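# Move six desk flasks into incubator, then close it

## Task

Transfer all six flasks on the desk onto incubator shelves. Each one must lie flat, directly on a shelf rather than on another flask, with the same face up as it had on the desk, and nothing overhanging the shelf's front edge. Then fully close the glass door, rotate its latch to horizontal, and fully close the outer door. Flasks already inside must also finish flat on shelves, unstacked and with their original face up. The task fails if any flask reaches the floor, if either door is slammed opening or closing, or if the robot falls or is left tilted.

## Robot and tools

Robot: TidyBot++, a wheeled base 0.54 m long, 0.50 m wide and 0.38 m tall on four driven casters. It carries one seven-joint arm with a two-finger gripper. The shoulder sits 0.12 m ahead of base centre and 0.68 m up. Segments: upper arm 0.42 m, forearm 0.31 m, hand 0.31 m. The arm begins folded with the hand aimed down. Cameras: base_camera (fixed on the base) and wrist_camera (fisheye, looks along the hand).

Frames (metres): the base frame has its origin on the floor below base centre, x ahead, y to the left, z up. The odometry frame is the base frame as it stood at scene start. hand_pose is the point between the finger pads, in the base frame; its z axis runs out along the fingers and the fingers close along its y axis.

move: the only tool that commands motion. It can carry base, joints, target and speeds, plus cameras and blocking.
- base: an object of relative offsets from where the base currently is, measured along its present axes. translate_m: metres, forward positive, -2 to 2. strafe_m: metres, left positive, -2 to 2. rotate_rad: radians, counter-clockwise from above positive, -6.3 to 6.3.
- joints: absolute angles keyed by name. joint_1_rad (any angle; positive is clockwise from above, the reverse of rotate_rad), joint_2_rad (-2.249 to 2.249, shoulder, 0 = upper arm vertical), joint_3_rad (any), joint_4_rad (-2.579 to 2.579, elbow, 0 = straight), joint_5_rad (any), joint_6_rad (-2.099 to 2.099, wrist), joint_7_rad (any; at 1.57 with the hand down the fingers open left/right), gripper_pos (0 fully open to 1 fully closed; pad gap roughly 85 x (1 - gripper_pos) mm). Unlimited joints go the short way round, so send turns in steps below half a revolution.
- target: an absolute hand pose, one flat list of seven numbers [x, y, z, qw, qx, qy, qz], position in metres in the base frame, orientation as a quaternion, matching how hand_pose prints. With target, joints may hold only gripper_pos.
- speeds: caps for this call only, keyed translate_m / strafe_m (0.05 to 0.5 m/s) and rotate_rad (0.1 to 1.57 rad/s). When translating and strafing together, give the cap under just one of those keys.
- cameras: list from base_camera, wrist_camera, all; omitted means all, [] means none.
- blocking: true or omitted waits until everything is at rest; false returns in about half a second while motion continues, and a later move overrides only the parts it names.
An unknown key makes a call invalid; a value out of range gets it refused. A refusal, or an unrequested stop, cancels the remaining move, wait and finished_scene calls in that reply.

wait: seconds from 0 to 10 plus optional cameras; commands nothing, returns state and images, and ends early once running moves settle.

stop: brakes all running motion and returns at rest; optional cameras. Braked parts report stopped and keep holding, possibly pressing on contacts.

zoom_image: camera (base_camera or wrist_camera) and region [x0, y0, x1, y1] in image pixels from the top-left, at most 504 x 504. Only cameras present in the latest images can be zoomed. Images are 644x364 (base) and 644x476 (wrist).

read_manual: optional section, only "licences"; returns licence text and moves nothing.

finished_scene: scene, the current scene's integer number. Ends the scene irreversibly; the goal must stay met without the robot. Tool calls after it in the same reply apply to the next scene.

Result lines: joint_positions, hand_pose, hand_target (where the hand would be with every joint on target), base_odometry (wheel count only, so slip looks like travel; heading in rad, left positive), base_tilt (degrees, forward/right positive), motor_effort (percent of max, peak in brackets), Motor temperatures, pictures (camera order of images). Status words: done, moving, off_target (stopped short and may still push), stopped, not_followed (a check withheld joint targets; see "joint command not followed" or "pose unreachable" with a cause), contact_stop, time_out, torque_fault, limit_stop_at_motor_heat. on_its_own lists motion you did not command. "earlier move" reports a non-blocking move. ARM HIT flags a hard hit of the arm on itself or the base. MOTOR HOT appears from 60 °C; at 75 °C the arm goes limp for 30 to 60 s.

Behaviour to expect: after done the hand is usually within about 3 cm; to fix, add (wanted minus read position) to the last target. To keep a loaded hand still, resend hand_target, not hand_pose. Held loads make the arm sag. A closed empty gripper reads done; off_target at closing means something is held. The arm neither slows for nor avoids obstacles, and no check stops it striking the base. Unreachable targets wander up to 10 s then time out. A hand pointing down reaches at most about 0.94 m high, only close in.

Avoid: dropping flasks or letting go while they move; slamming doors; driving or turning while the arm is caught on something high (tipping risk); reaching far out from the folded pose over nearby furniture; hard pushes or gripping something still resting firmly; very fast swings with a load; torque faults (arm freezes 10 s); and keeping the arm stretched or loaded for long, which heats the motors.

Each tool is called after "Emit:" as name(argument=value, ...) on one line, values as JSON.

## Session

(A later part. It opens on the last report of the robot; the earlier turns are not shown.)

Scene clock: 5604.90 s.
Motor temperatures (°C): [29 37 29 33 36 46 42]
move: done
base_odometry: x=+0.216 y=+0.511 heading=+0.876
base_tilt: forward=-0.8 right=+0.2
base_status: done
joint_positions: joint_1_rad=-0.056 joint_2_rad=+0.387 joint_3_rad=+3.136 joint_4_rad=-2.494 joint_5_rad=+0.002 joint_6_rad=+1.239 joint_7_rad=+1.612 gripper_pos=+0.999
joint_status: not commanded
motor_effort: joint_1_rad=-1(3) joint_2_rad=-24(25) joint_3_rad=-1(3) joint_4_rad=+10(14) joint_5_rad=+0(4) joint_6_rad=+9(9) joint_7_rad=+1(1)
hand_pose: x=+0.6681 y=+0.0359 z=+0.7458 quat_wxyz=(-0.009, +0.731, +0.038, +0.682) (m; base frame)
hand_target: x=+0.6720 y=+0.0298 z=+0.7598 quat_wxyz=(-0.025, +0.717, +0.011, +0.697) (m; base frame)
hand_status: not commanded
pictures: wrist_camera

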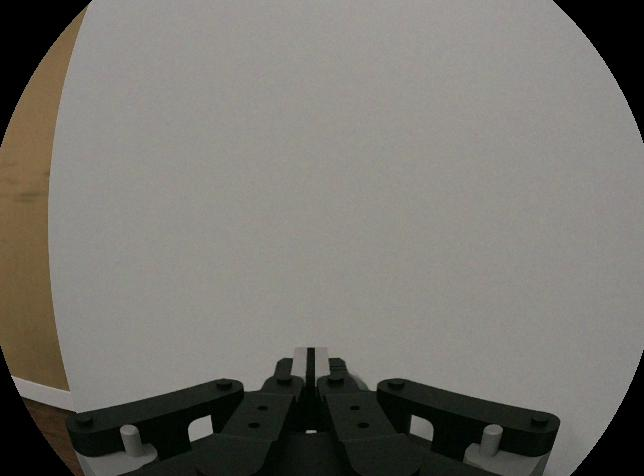

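Emit:
move(base={"translate_m": 0.0852, "strafe_m": -0.0458}, speeds={"translate_m": 0.06}, cameras=["wrist_camera"])

Emit:
move(base={"translate_m": 0.0919, "strafe_m": -0.0304}, speeds={"translate_m": 0.06}, cameras=["wrist_camera"])

Scene clock: 5614.47 s.
Motor temperatures (°C): [29 37 29 33 36 46 42]
move: done
base_odometry: x=+0.306 y=+0.547 heading=+0.875
base_tilt: forward=-0.8 right=+0.2
base_status: done
joint_positions: joint_1_rad=-0.057 joint_2_rad=+0.387 joint_3_rad=+3.135 joint_4_rad=-2.495 joint_5_rad=+0.003 joint_6_rad=+1.239 joint_7_rad=+1.612 gripper_pos=+0.999
joint_status: not commanded
motor_effort: joint_1_rad=-1(3) joint_2_rad=-23(25) joint_3_rad=-1(3) joint_4_rad=+10(15) joint_5_rad=+0(3) joint_6_rad=+9(9) joint_7_rad=+0(1)
hand_pose: x=+0.6676 y=+0.0366 z=+0.7453 quat_wxyz=(-0.009, +0.731, +0.038, +0.681) (m; base frame)
hand_target: x=+0.6720 y=+0.0298 z=+0.7598 quat_wxyz=(-0.025, +0.717, +0.011, +0.697) (m; base frame)
hand_status: not commanded
pictures: wrist_camera

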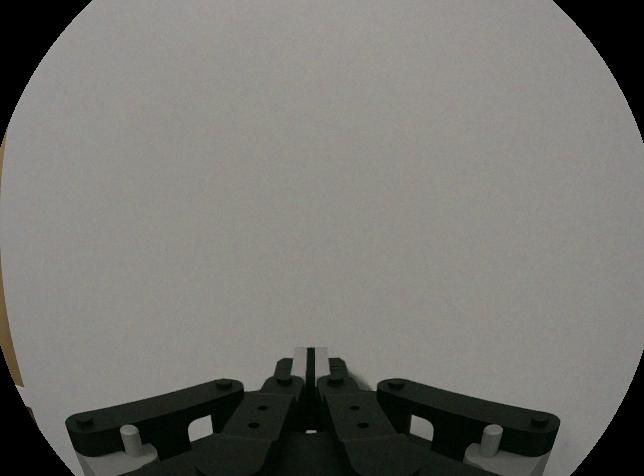

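Scene clock: 5616.57 s.
Motor temperatures (°C): [29 37 29 33 36 46 42]
move: done
base_odometry: x=+0.389 y=+0.598 heading=+0.875
base_tilt: forward=-0.8 right=+0.1
base_status: done
joint_positions: joint_1_rad=-0.057 joint_2_rad=+0.387 joint_3_rad=+3.135 joint_4_rad=-2.496 joint_5_rad=+0.003 joint_6_rad=+1.239 joint_7_rad=+1.612 gripper_pos=+0.999
joint_status: not commanded
motor_effort: joint_1_rad=-1(3) joint_2_rad=-23(25) joint_3_rad=+0(3) joint_4_rad=+9(16) joint_5_rad=+0(3) joint_6_rad=+9(10) joint_7_rad=+1(1)
hand_pose: x=+0.6674 y=+0.0366 z=+0.7453 quat_wxyz=(-0.009, +0.731, +0.038, +0.681) (m; base frame)
hand_target: x=+0.6720 y=+0.0298 z=+0.7598 quat_wxyz=(-0.025, +0.717, +0.011, +0.697) (m; base frame)
hand_status: not commanded
pictures: wrist_camera

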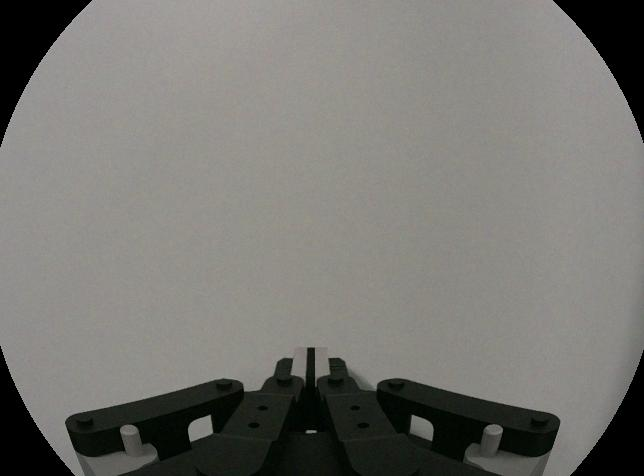

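Emit:
move(base={"translate_m": 0.0475, "strafe_m": -0.0091}, speeds={"translate_m": 0.05}, cameras=[])

Emit:
move(base={"translate_m": 0.0481, "strafe_m": -0.0048}, speeds={"translate_m": 0.05}, cameras=["wrist_camera"])

Scene clock: 5624.47 s.
Motor temperatures (°C): [29 37 29 33 36 46 42]
move: done
base_odometry: x=+0.426 y=+0.629 heading=+0.875
base_tilt: forward=-0.8 right=+0.1
base_status: done
joint_positions: joint_1_rad=-0.057 joint_2_rad=+0.386 joint_3_rad=+3.135 joint_4_rad=-2.496 joint_5_rad=+0.003 joint_6_rad=+1.239 joint_7_rad=+1.612 gripper_pos=+0.999
joint_status: not commanded
motor_effort: joint_1_rad=-1(2) joint_2_rad=-24(26) joint_3_rad=-1(1) joint_4_rad=+10(15) joint_5_rad=+0(1) joint_6_rad=+9(9) joint_7_rad=+1(1)
hand_pose: x=+0.6674 y=+0.0366 z=+0.7454 quat_wxyz=(-0.009, +0.731, +0.038, +0.681) (m; base frame)
hand_target: x=+0.6720 y=+0.0298 z=+0.7598 quat_wxyz=(-0.025, +0.717, +0.011, +0.697) (m; base frame)
hand_status: not commanded
pictures: none
No camera images: "cameras" was empty.

Scene clock: 5625.90 s.
Motor temperatures (°C): [29 37 29 33 36 46 42]
move: done
base_odometry: x=+0.461 y=+0.662 heading=+0.874
base_tilt: forward=-0.8 right=+0.1
base_status: done
joint_positions: joint_1_rad=-0.057 joint_2_rad=+0.386 joint_3_rad=+3.135 joint_4_rad=-2.495 joint_5_rad=+0.003 joint_6_rad=+1.239 joint_7_rad=+1.612 gripper_pos=+0.999
joint_status: not commanded
motor_effort: joint_1_rad=-2(2) joint_2_rad=-23(26) joint_3_rad=+0(1) joint_4_rad=+9(14) joint_5_rad=+0(1) joint_6_rad=+9(10) joint_7_rad=+1(1)
hand_pose: x=+0.6677 y=+0.0366 z=+0.7456 quat_wxyz=(-0.009, +0.731, +0.038, +0.681) (m; base frame)
hand_target: x=+0.6720 y=+0.0298 z=+0.7598 quat_wxyz=(-0.025, +0.717, +0.011, +0.697) (m; base frame)
hand_status: not commanded
pictures: wrist_camera

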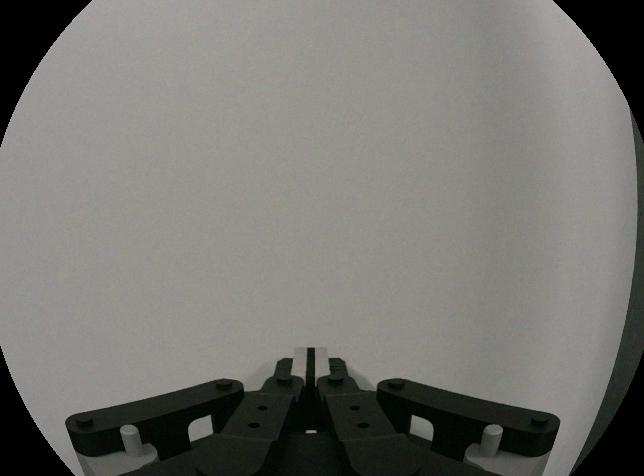

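Emit:
move(base={"translate_m": 0.035, "strafe_m": -0.001}, speeds={"translate_m": 0.05}, cameras=[])

Emit:
move(base={"translate_m": 0.02, "strafe_m": 0.0}, speeds={"translate_m": 0.05}, cameras=[])

Emit:
move(base={"translate_m": 0.02, "strafe_m": 0.001}, speeds={"translate_m": 0.05}, cameras=["wrist_camera"])

Scene clock: 5643.53 s.
Motor temperatures (°C): [29 37 29 33 36 46 42]
move: done
base_odometry: x=+0.485 y=+0.689 heading=+0.874
base_tilt: forward=-0.8 right=+0.1
base_status: done
joint_positions: joint_1_rad=-0.057 joint_2_rad=+0.387 joint_3_rad=+3.135 joint_4_rad=-2.496 joint_5_rad=+0.003 joint_6_rad=+1.239 joint_7_rad=+1.612 gripper_pos=+0.999
joint_status: not commanded
motor_effort: joint_1_rad=-1(3) joint_2_rad=-23(26) joint_3_rad=-1(2) joint_4_rad=+9(16) joint_5_rad=+0(1) joint_6_rad=+9(9) joint_7_rad=+1(1)
hand_pose: x=+0.6675 y=+0.0366 z=+0.7454 quat_wxyz=(-0.009, +0.731, +0.038, +0.681) (m; base frame)
hand_target: x=+0.6720 y=+0.0298 z=+0.7598 quat_wxyz=(-0.025, +0.717, +0.011, +0.697) (m; base frame)
hand_status: not commanded
pictures: none
No camera images: "cameras" was empty.

Scene clock: 5644.43 s.
Motor temperatures (°C): [29 37 29 33 36 46 42]
move: done
base_odometry: x=+0.498 y=+0.704 heading=+0.873
base_tilt: forward=-0.8 right=+0.1
base_status: done
joint_positions: joint_1_rad=-0.057 joint_2_rad=+0.387 joint_3_rad=+3.135 joint_4_rad=-2.492 joint_5_rad=+0.003 joint_6_rad=+1.239 joint_7_rad=+1.612 gripper_pos=+0.999
joint_status: not commanded
motor_effort: joint_1_rad=-1(3) joint_2_rad=-24(27) joint_3_rad=-1(2) joint_4_rad=+9(16) joint_5_rad=+0(1) joint_6_rad=+9(9) joint_7_rad=+0(1)
hand_pose: x=+0.6687 y=+0.0367 z=+0.7466 quat_wxyz=(-0.009, +0.730, +0.038, +0.682) (m; base frame)
hand_target: x=+0.6720 y=+0.0298 z=+0.7598 quat_wxyz=(-0.025, +0.717, +0.011, +0.697) (m; base frame)
hand_status: not commanded
pictures: none
No camera images: "cameras" was empty.

Scene clock: 5645.33 s.
Motor temperatures (°C): [29 37 29 33 36 46 42]
move: done
base_odometry: x=+0.510 y=+0.720 heading=+0.873
base_tilt: forward=-0.8 right=+0.1
base_status: done
joint_positions: joint_1_rad=-0.057 joint_2_rad=+0.387 joint_3_rad=+3.135 joint_4_rad=-2.491 joint_5_rad=+0.003 joint_6_rad=+1.240 joint_7_rad=+1.612 gripper_pos=+0.999
joint_status: not commanded
motor_effort: joint_1_rad=-1(2) joint_2_rad=-24(26) joint_3_rad=-1(2) joint_4_rad=+9(15) joint_5_rad=+0(1) joint_6_rad=+9(9) joint_7_rad=+0(1)
hand_pose: x=+0.6691 y=+0.0367 z=+0.7470 quat_wxyz=(-0.009, +0.730, +0.038, +0.683) (m; base frame)
hand_target: x=+0.6720 y=+0.0298 z=+0.7598 quat_wxyz=(-0.025, +0.717, +0.011, +0.697) (m; base frame)
hand_status: not commanded
pictures: wrist_camera

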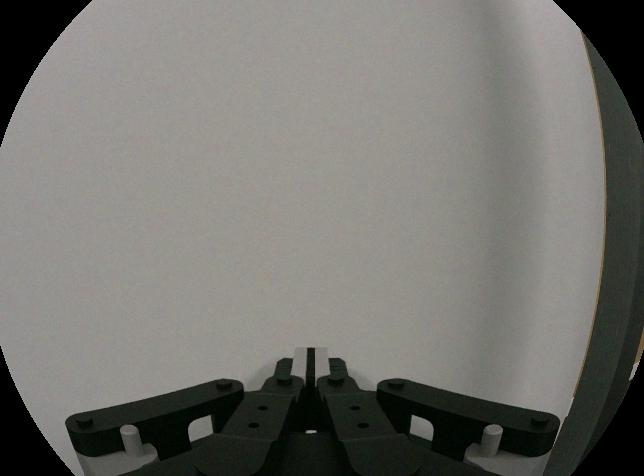

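Emit:
move(base={"translate_m": 0.014, "strafe_m": 0.001}, speeds={"translate_m": 0.05}, cameras=[])

Emit:
move(base={"translate_m": 0.014, "strafe_m": 0.001}, speeds={"translate_m": 0.05}, cameras=["wrist_camera"])

Scene clock: 5655.23 s.
Motor temperatures (°C): [29 37 29 33 36 46 42]
move: done
base_odometry: x=+0.518 y=+0.731 heading=+0.873
base_tilt: forward=-0.8 right=+0.1
base_status: done
joint_positions: joint_1_rad=-0.057 joint_2_rad=+0.387 joint_3_rad=+3.135 joint_4_rad=-2.491 joint_5_rad=+0.003 joint_6_rad=+1.240 joint_7_rad=+1.612 gripper_pos=+0.999
joint_status: not commanded
motor_effort: joint_1_rad=-1(4) joint_2_rad=-24(27) joint_3_rad=-1(2) joint_4_rad=+10(13) joint_5_rad=+0(1) joint_6_rad=+9(10) joint_7_rad=+0(1)
hand_pose: x=+0.6689 y=+0.0367 z=+0.7465 quat_wxyz=(-0.009, +0.730, +0.038, +0.682) (m; base frame)
hand_target: x=+0.6720 y=+0.0298 z=+0.7598 quat_wxyz=(-0.025, +0.717, +0.011, +0.697) (m; base frame)
hand_status: not commanded
pictures: none
No camera images: "cameras" was empty.

Scene clock: 5656.17 s.
Motor temperatures (°C): [29 37 29 33 36 46 42]
move: done
base_odometry: x=+0.527 y=+0.743 heading=+0.872
base_tilt: forward=-0.8 right=+0.1
base_status: done
joint_positions: joint_1_rad=-0.057 joint_2_rad=+0.385 joint_3_rad=+3.135 joint_4_rad=-2.501 joint_5_rad=+0.003 joint_6_rad=+1.240 joint_7_rad=+1.612 gripper_pos=+0.999
joint_status: not commanded
motor_effort: joint_1_rad=-2(3) joint_2_rad=-22(25) joint_3_rad=-1(2) joint_4_rad=+11(18) joint_5_rad=+1(1) joint_6_rad=+8(10) joint_7_rad=+1(1)
hand_pose: x=+0.6657 y=+0.0365 z=+0.7443 quat_wxyz=(-0.009, +0.732, +0.038, +0.680) (m; base frame)
hand_target: x=+0.6720 y=+0.0298 z=+0.7598 quat_wxyz=(-0.025, +0.717, +0.011, +0.697) (m; base frame)
hand_status: not commanded
pictures: wrist_camera

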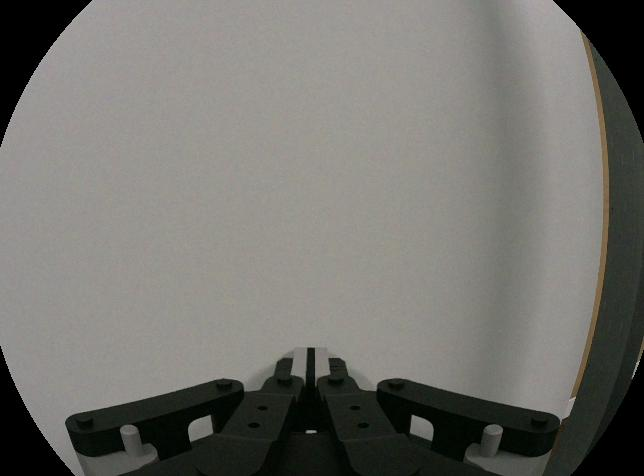

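Emit:
move(base={"translate_m": 0.012, "strafe_m": 0.001}, speeds={"translate_m": 0.05}, cameras=[])

Emit:
move(base={"translate_m": 0.012, "strafe_m": 0.001}, speeds={"translate_m": 0.05}, cameras=["wrist_camera"])

Scene clock: 5664.00 s.
Motor temperatures (°C): [29 37 29 33 36 46 42]
move: done
base_odometry: x=+0.534 y=+0.752 heading=+0.872
base_tilt: forward=-0.8 right=+0.1
base_status: done
joint_positions: joint_1_rad=-0.057 joint_2_rad=+0.367 joint_3_rad=+3.135 joint_4_rad=-2.531 joint_5_rad=+0.003 joint_6_rad=+1.241 joint_7_rad=+1.612 gripper_pos=+0.999
joint_status: not commanded
motor_effort: joint_1_rad=-1(3) joint_2_rad=-18(23) joint_3_rad=+0(2) joint_4_rad=+17(20) joint_5_rad=+0(1) joint_6_rad=+7(9) joint_7_rad=+0(1)
hand_pose: x=+0.6545 y=+0.0359 z=+0.7425 quat_wxyz=(-0.009, +0.736, +0.039, +0.676) (m; base frame)
hand_target: x=+0.6720 y=+0.0298 z=+0.7598 quat_wxyz=(-0.025, +0.717, +0.011, +0.697) (m; base frame)
hand_status: not commanded
pictures: none
No camera images: "cameras" was empty.

Scene clock: 5664.63 s.
Motor temperatures (°C): [29 37 29 33 36 46 42]
move: done
base_odometry: x=+0.541 y=+0.762 heading=+0.872
base_tilt: forward=-0.8 right=+0.1
base_status: done
joint_positions: joint_1_rad=-0.057 joint_2_rad=+0.348 joint_3_rad=+3.135 joint_4_rad=-2.562 joint_5_rad=+0.003 joint_6_rad=+1.246 joint_7_rad=+1.612 gripper_pos=+0.999
joint_status: not commanded
motor_effort: joint_1_rad=-1(2) joint_2_rad=-14(18) joint_3_rad=+0(1) joint_4_rad=+23(25) joint_5_rad=+1(1) joint_6_rad=+7(9) joint_7_rad=+0(1)
hand_pose: x=+0.6433 y=+0.0352 z=+0.7425 quat_wxyz=(-0.009, +0.738, +0.039, +0.673) (m; base frame)
hand_target: x=+0.6720 y=+0.0298 z=+0.7598 quat_wxyz=(-0.025, +0.717, +0.011, +0.697) (m; base frame)
hand_status: not commanded
pictures: wrist_camera

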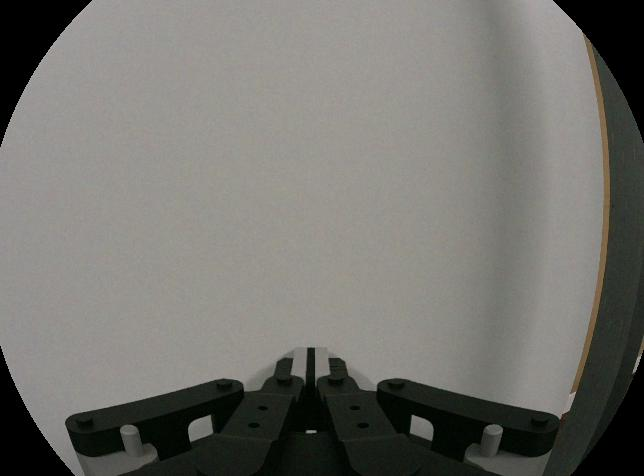

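Emit:
move(base={"translate_m": -0.05}, speeds={"translate_m": 0.05}, cameras=["wrist_camera"])

Emit:
move(base={"translate_m": -0.35}, speeds={"translate_m": 0.2}, cameras=["wrist_camera"])

Scene clock: 5676.20 s.
Motor temperatures (°C): [29 37 29 34 36 46 42]
move: done
base_odometry: x=+0.509 y=+0.723 heading=+0.872
base_tilt: forward=-0.8 right=+0.1
base_status: done
joint_positions: joint_1_rad=-0.057 joint_2_rad=+0.381 joint_3_rad=+3.135 joint_4_rad=-2.497 joint_5_rad=+0.003 joint_6_rad=+1.246 joint_7_rad=+1.612 gripper_pos=+0.999
joint_status: not commanded
motor_effort: joint_1_rad=-1(2) joint_2_rad=-23(26) joint_3_rad=-1(1) joint_4_rad=+9(22) joint_5_rad=+0(1) joint_6_rad=+9(11) joint_7_rad=+1(1)
hand_pose: x=+0.6668 y=+0.0366 z=+0.7501 quat_wxyz=(-0.009, +0.727, +0.038, +0.685) (m; base frame)
hand_target: x=+0.6720 y=+0.0298 z=+0.7598 quat_wxyz=(-0.025, +0.717, +0.011, +0.697) (m; base frame)
hand_status: not commanded
pictures: wrist_camera

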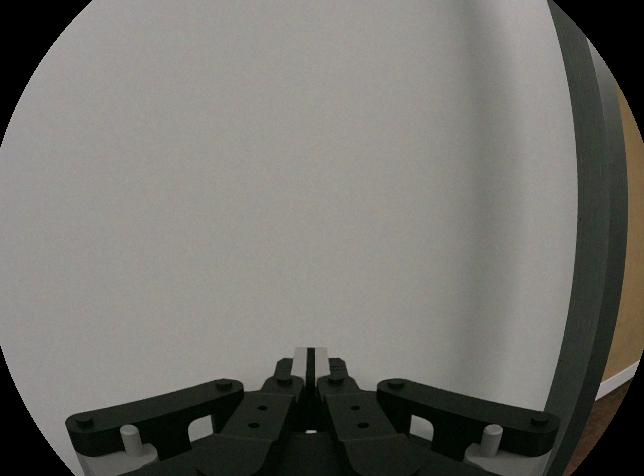

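Scene clock: 5678.63 s.
Motor temperatures (°C): [29 37 29 34 36 46 42]
move: done
base_odometry: x=+0.283 y=+0.455 heading=+0.872
base_tilt: forward=-0.8 right=+0.1
base_status: done
joint_positions: joint_1_rad=-0.057 joint_2_rad=+0.383 joint_3_rad=+3.135 joint_4_rad=-2.494 joint_5_rad=+0.003 joint_6_rad=+1.246 joint_7_rad=+1.612 gripper_pos=+0.999
joint_status: not commanded
motor_effort: joint_1_rad=-1(2) joint_2_rad=-23(26) joint_3_rad=-1(1) joint_4_rad=+10(11) joint_5_rad=+0(1) joint_6_rad=+8(9) joint_7_rad=+1(2)
hand_pose: x=+0.6679 y=+0.0367 z=+0.7498 quat_wxyz=(-0.009, +0.727, +0.038, +0.685) (m; base frame)
hand_target: x=+0.6720 y=+0.0298 z=+0.7598 quat_wxyz=(-0.025, +0.717, +0.011, +0.697) (m; base frame)
hand_status: not commanded
pictures: wrist_camera

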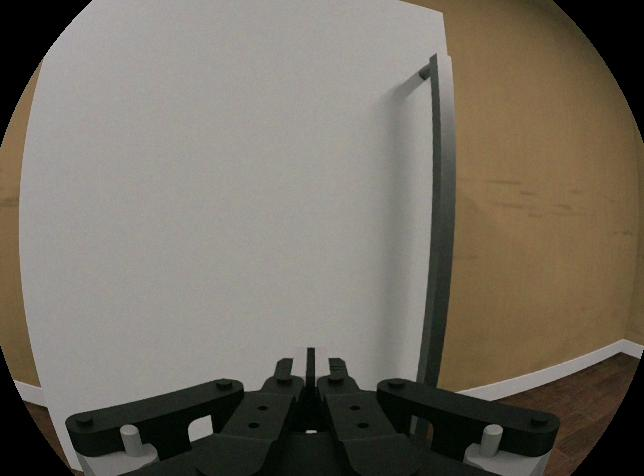

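Emit:
move(base={"translate_m": -0.15, "strafe_m": -0.35}, speeds={"translate_m": 0.3}, cameras=["wrist_camera"])

Scene clock: 5687.53 s.
Motor temperatures (°C): [29 37 29 34 36 46 42]
move: done
base_odometry: x=+0.455 y=+0.115 heading=+0.872
base_tilt: forward=-0.8 right=+0.2
base_status: done
joint_positions: joint_1_rad=-0.056 joint_2_rad=+0.383 joint_3_rad=+3.135 joint_4_rad=-2.494 joint_5_rad=+0.003 joint_6_rad=+1.246 joint_7_rad=+1.612 gripper_pos=+0.999
joint_status: not commanded
motor_effort: joint_1_rad=-1(3) joint_2_rad=-23(24) joint_3_rad=-1(2) joint_4_rad=+9(10) joint_5_rad=+0(1) joint_6_rad=+9(9) joint_7_rad=+0(1)
hand_pose: x=+0.6680 y=+0.0360 z=+0.7498 quat_wxyz=(-0.009, +0.727, +0.038, +0.685) (m; base frame)
hand_target: x=+0.6720 y=+0.0298 z=+0.7598 quat_wxyz=(-0.025, +0.717, +0.011, +0.697) (m; base frame)
hand_status: not commanded
pictures: wrist_camera

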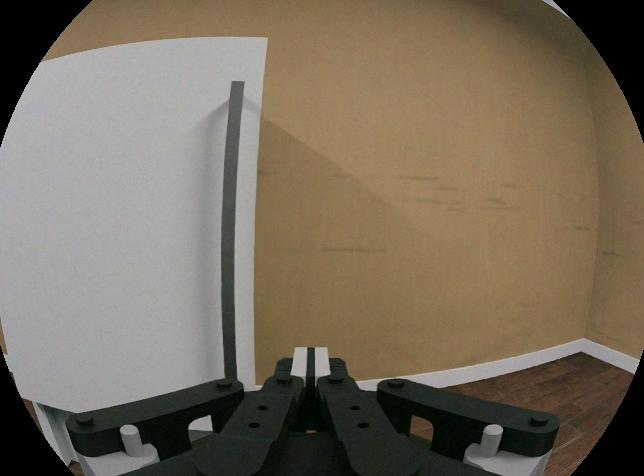

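Emit:
move(base={"strafe_m": -0.35, "rotate_rad": 0.5}, speeds={"strafe_m": 0.25}, cameras=["wrist_camera", "base_camera"])

Scene clock: 5699.17 s.
Motor temperatures (°C): [29 37 29 34 36 46 42]
move: done
base_odometry: x=+0.723 y=-0.110 heading=+1.372
base_tilt: forward=-0.8 right=+0.2
base_status: done
joint_positions: joint_1_rad=-0.056 joint_2_rad=+0.383 joint_3_rad=+3.135 joint_4_rad=-2.494 joint_5_rad=+0.003 joint_6_rad=+1.246 joint_7_rad=+1.612 gripper_pos=+0.999
joint_status: not commanded
motor_effort: joint_1_rad=-1(4) joint_2_rad=-23(25) joint_3_rad=-1(2) joint_4_rad=+9(10) joint_5_rad=+0(1) joint_6_rad=+9(9) joint_7_rad=+1(1)
hand_pose: x=+0.6680 y=+0.0359 z=+0.7498 quat_wxyz=(-0.009, +0.727, +0.038, +0.685) (m; base frame)
hand_target: x=+0.6720 y=+0.0298 z=+0.7598 quat_wxyz=(-0.025, +0.717, +0.011, +0.697) (m; base frame)
hand_status: not commanded
pictures: base_camera, wrist_camera

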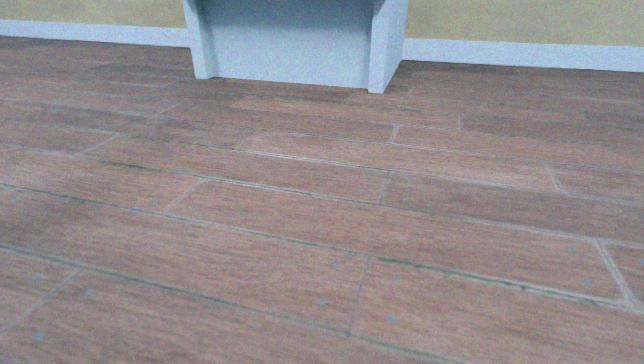

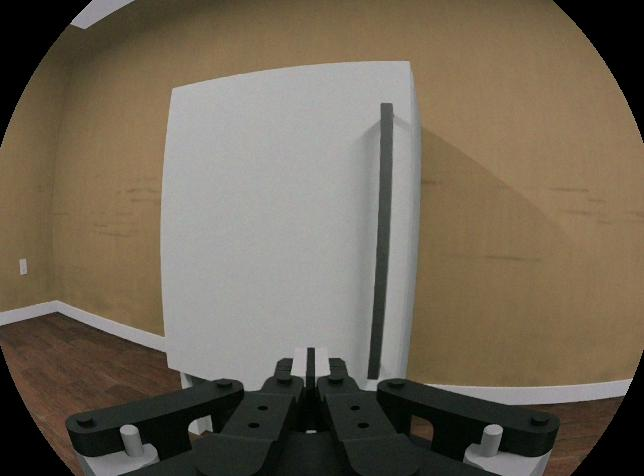

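Emit:
zoom_image(camera="wrist_camera", region=[340, 40, 460, 400])

Scaled by 1.400.

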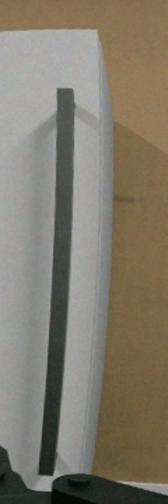

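Emit:
finished_scene(scene=2)

The scene is finished: the task was done.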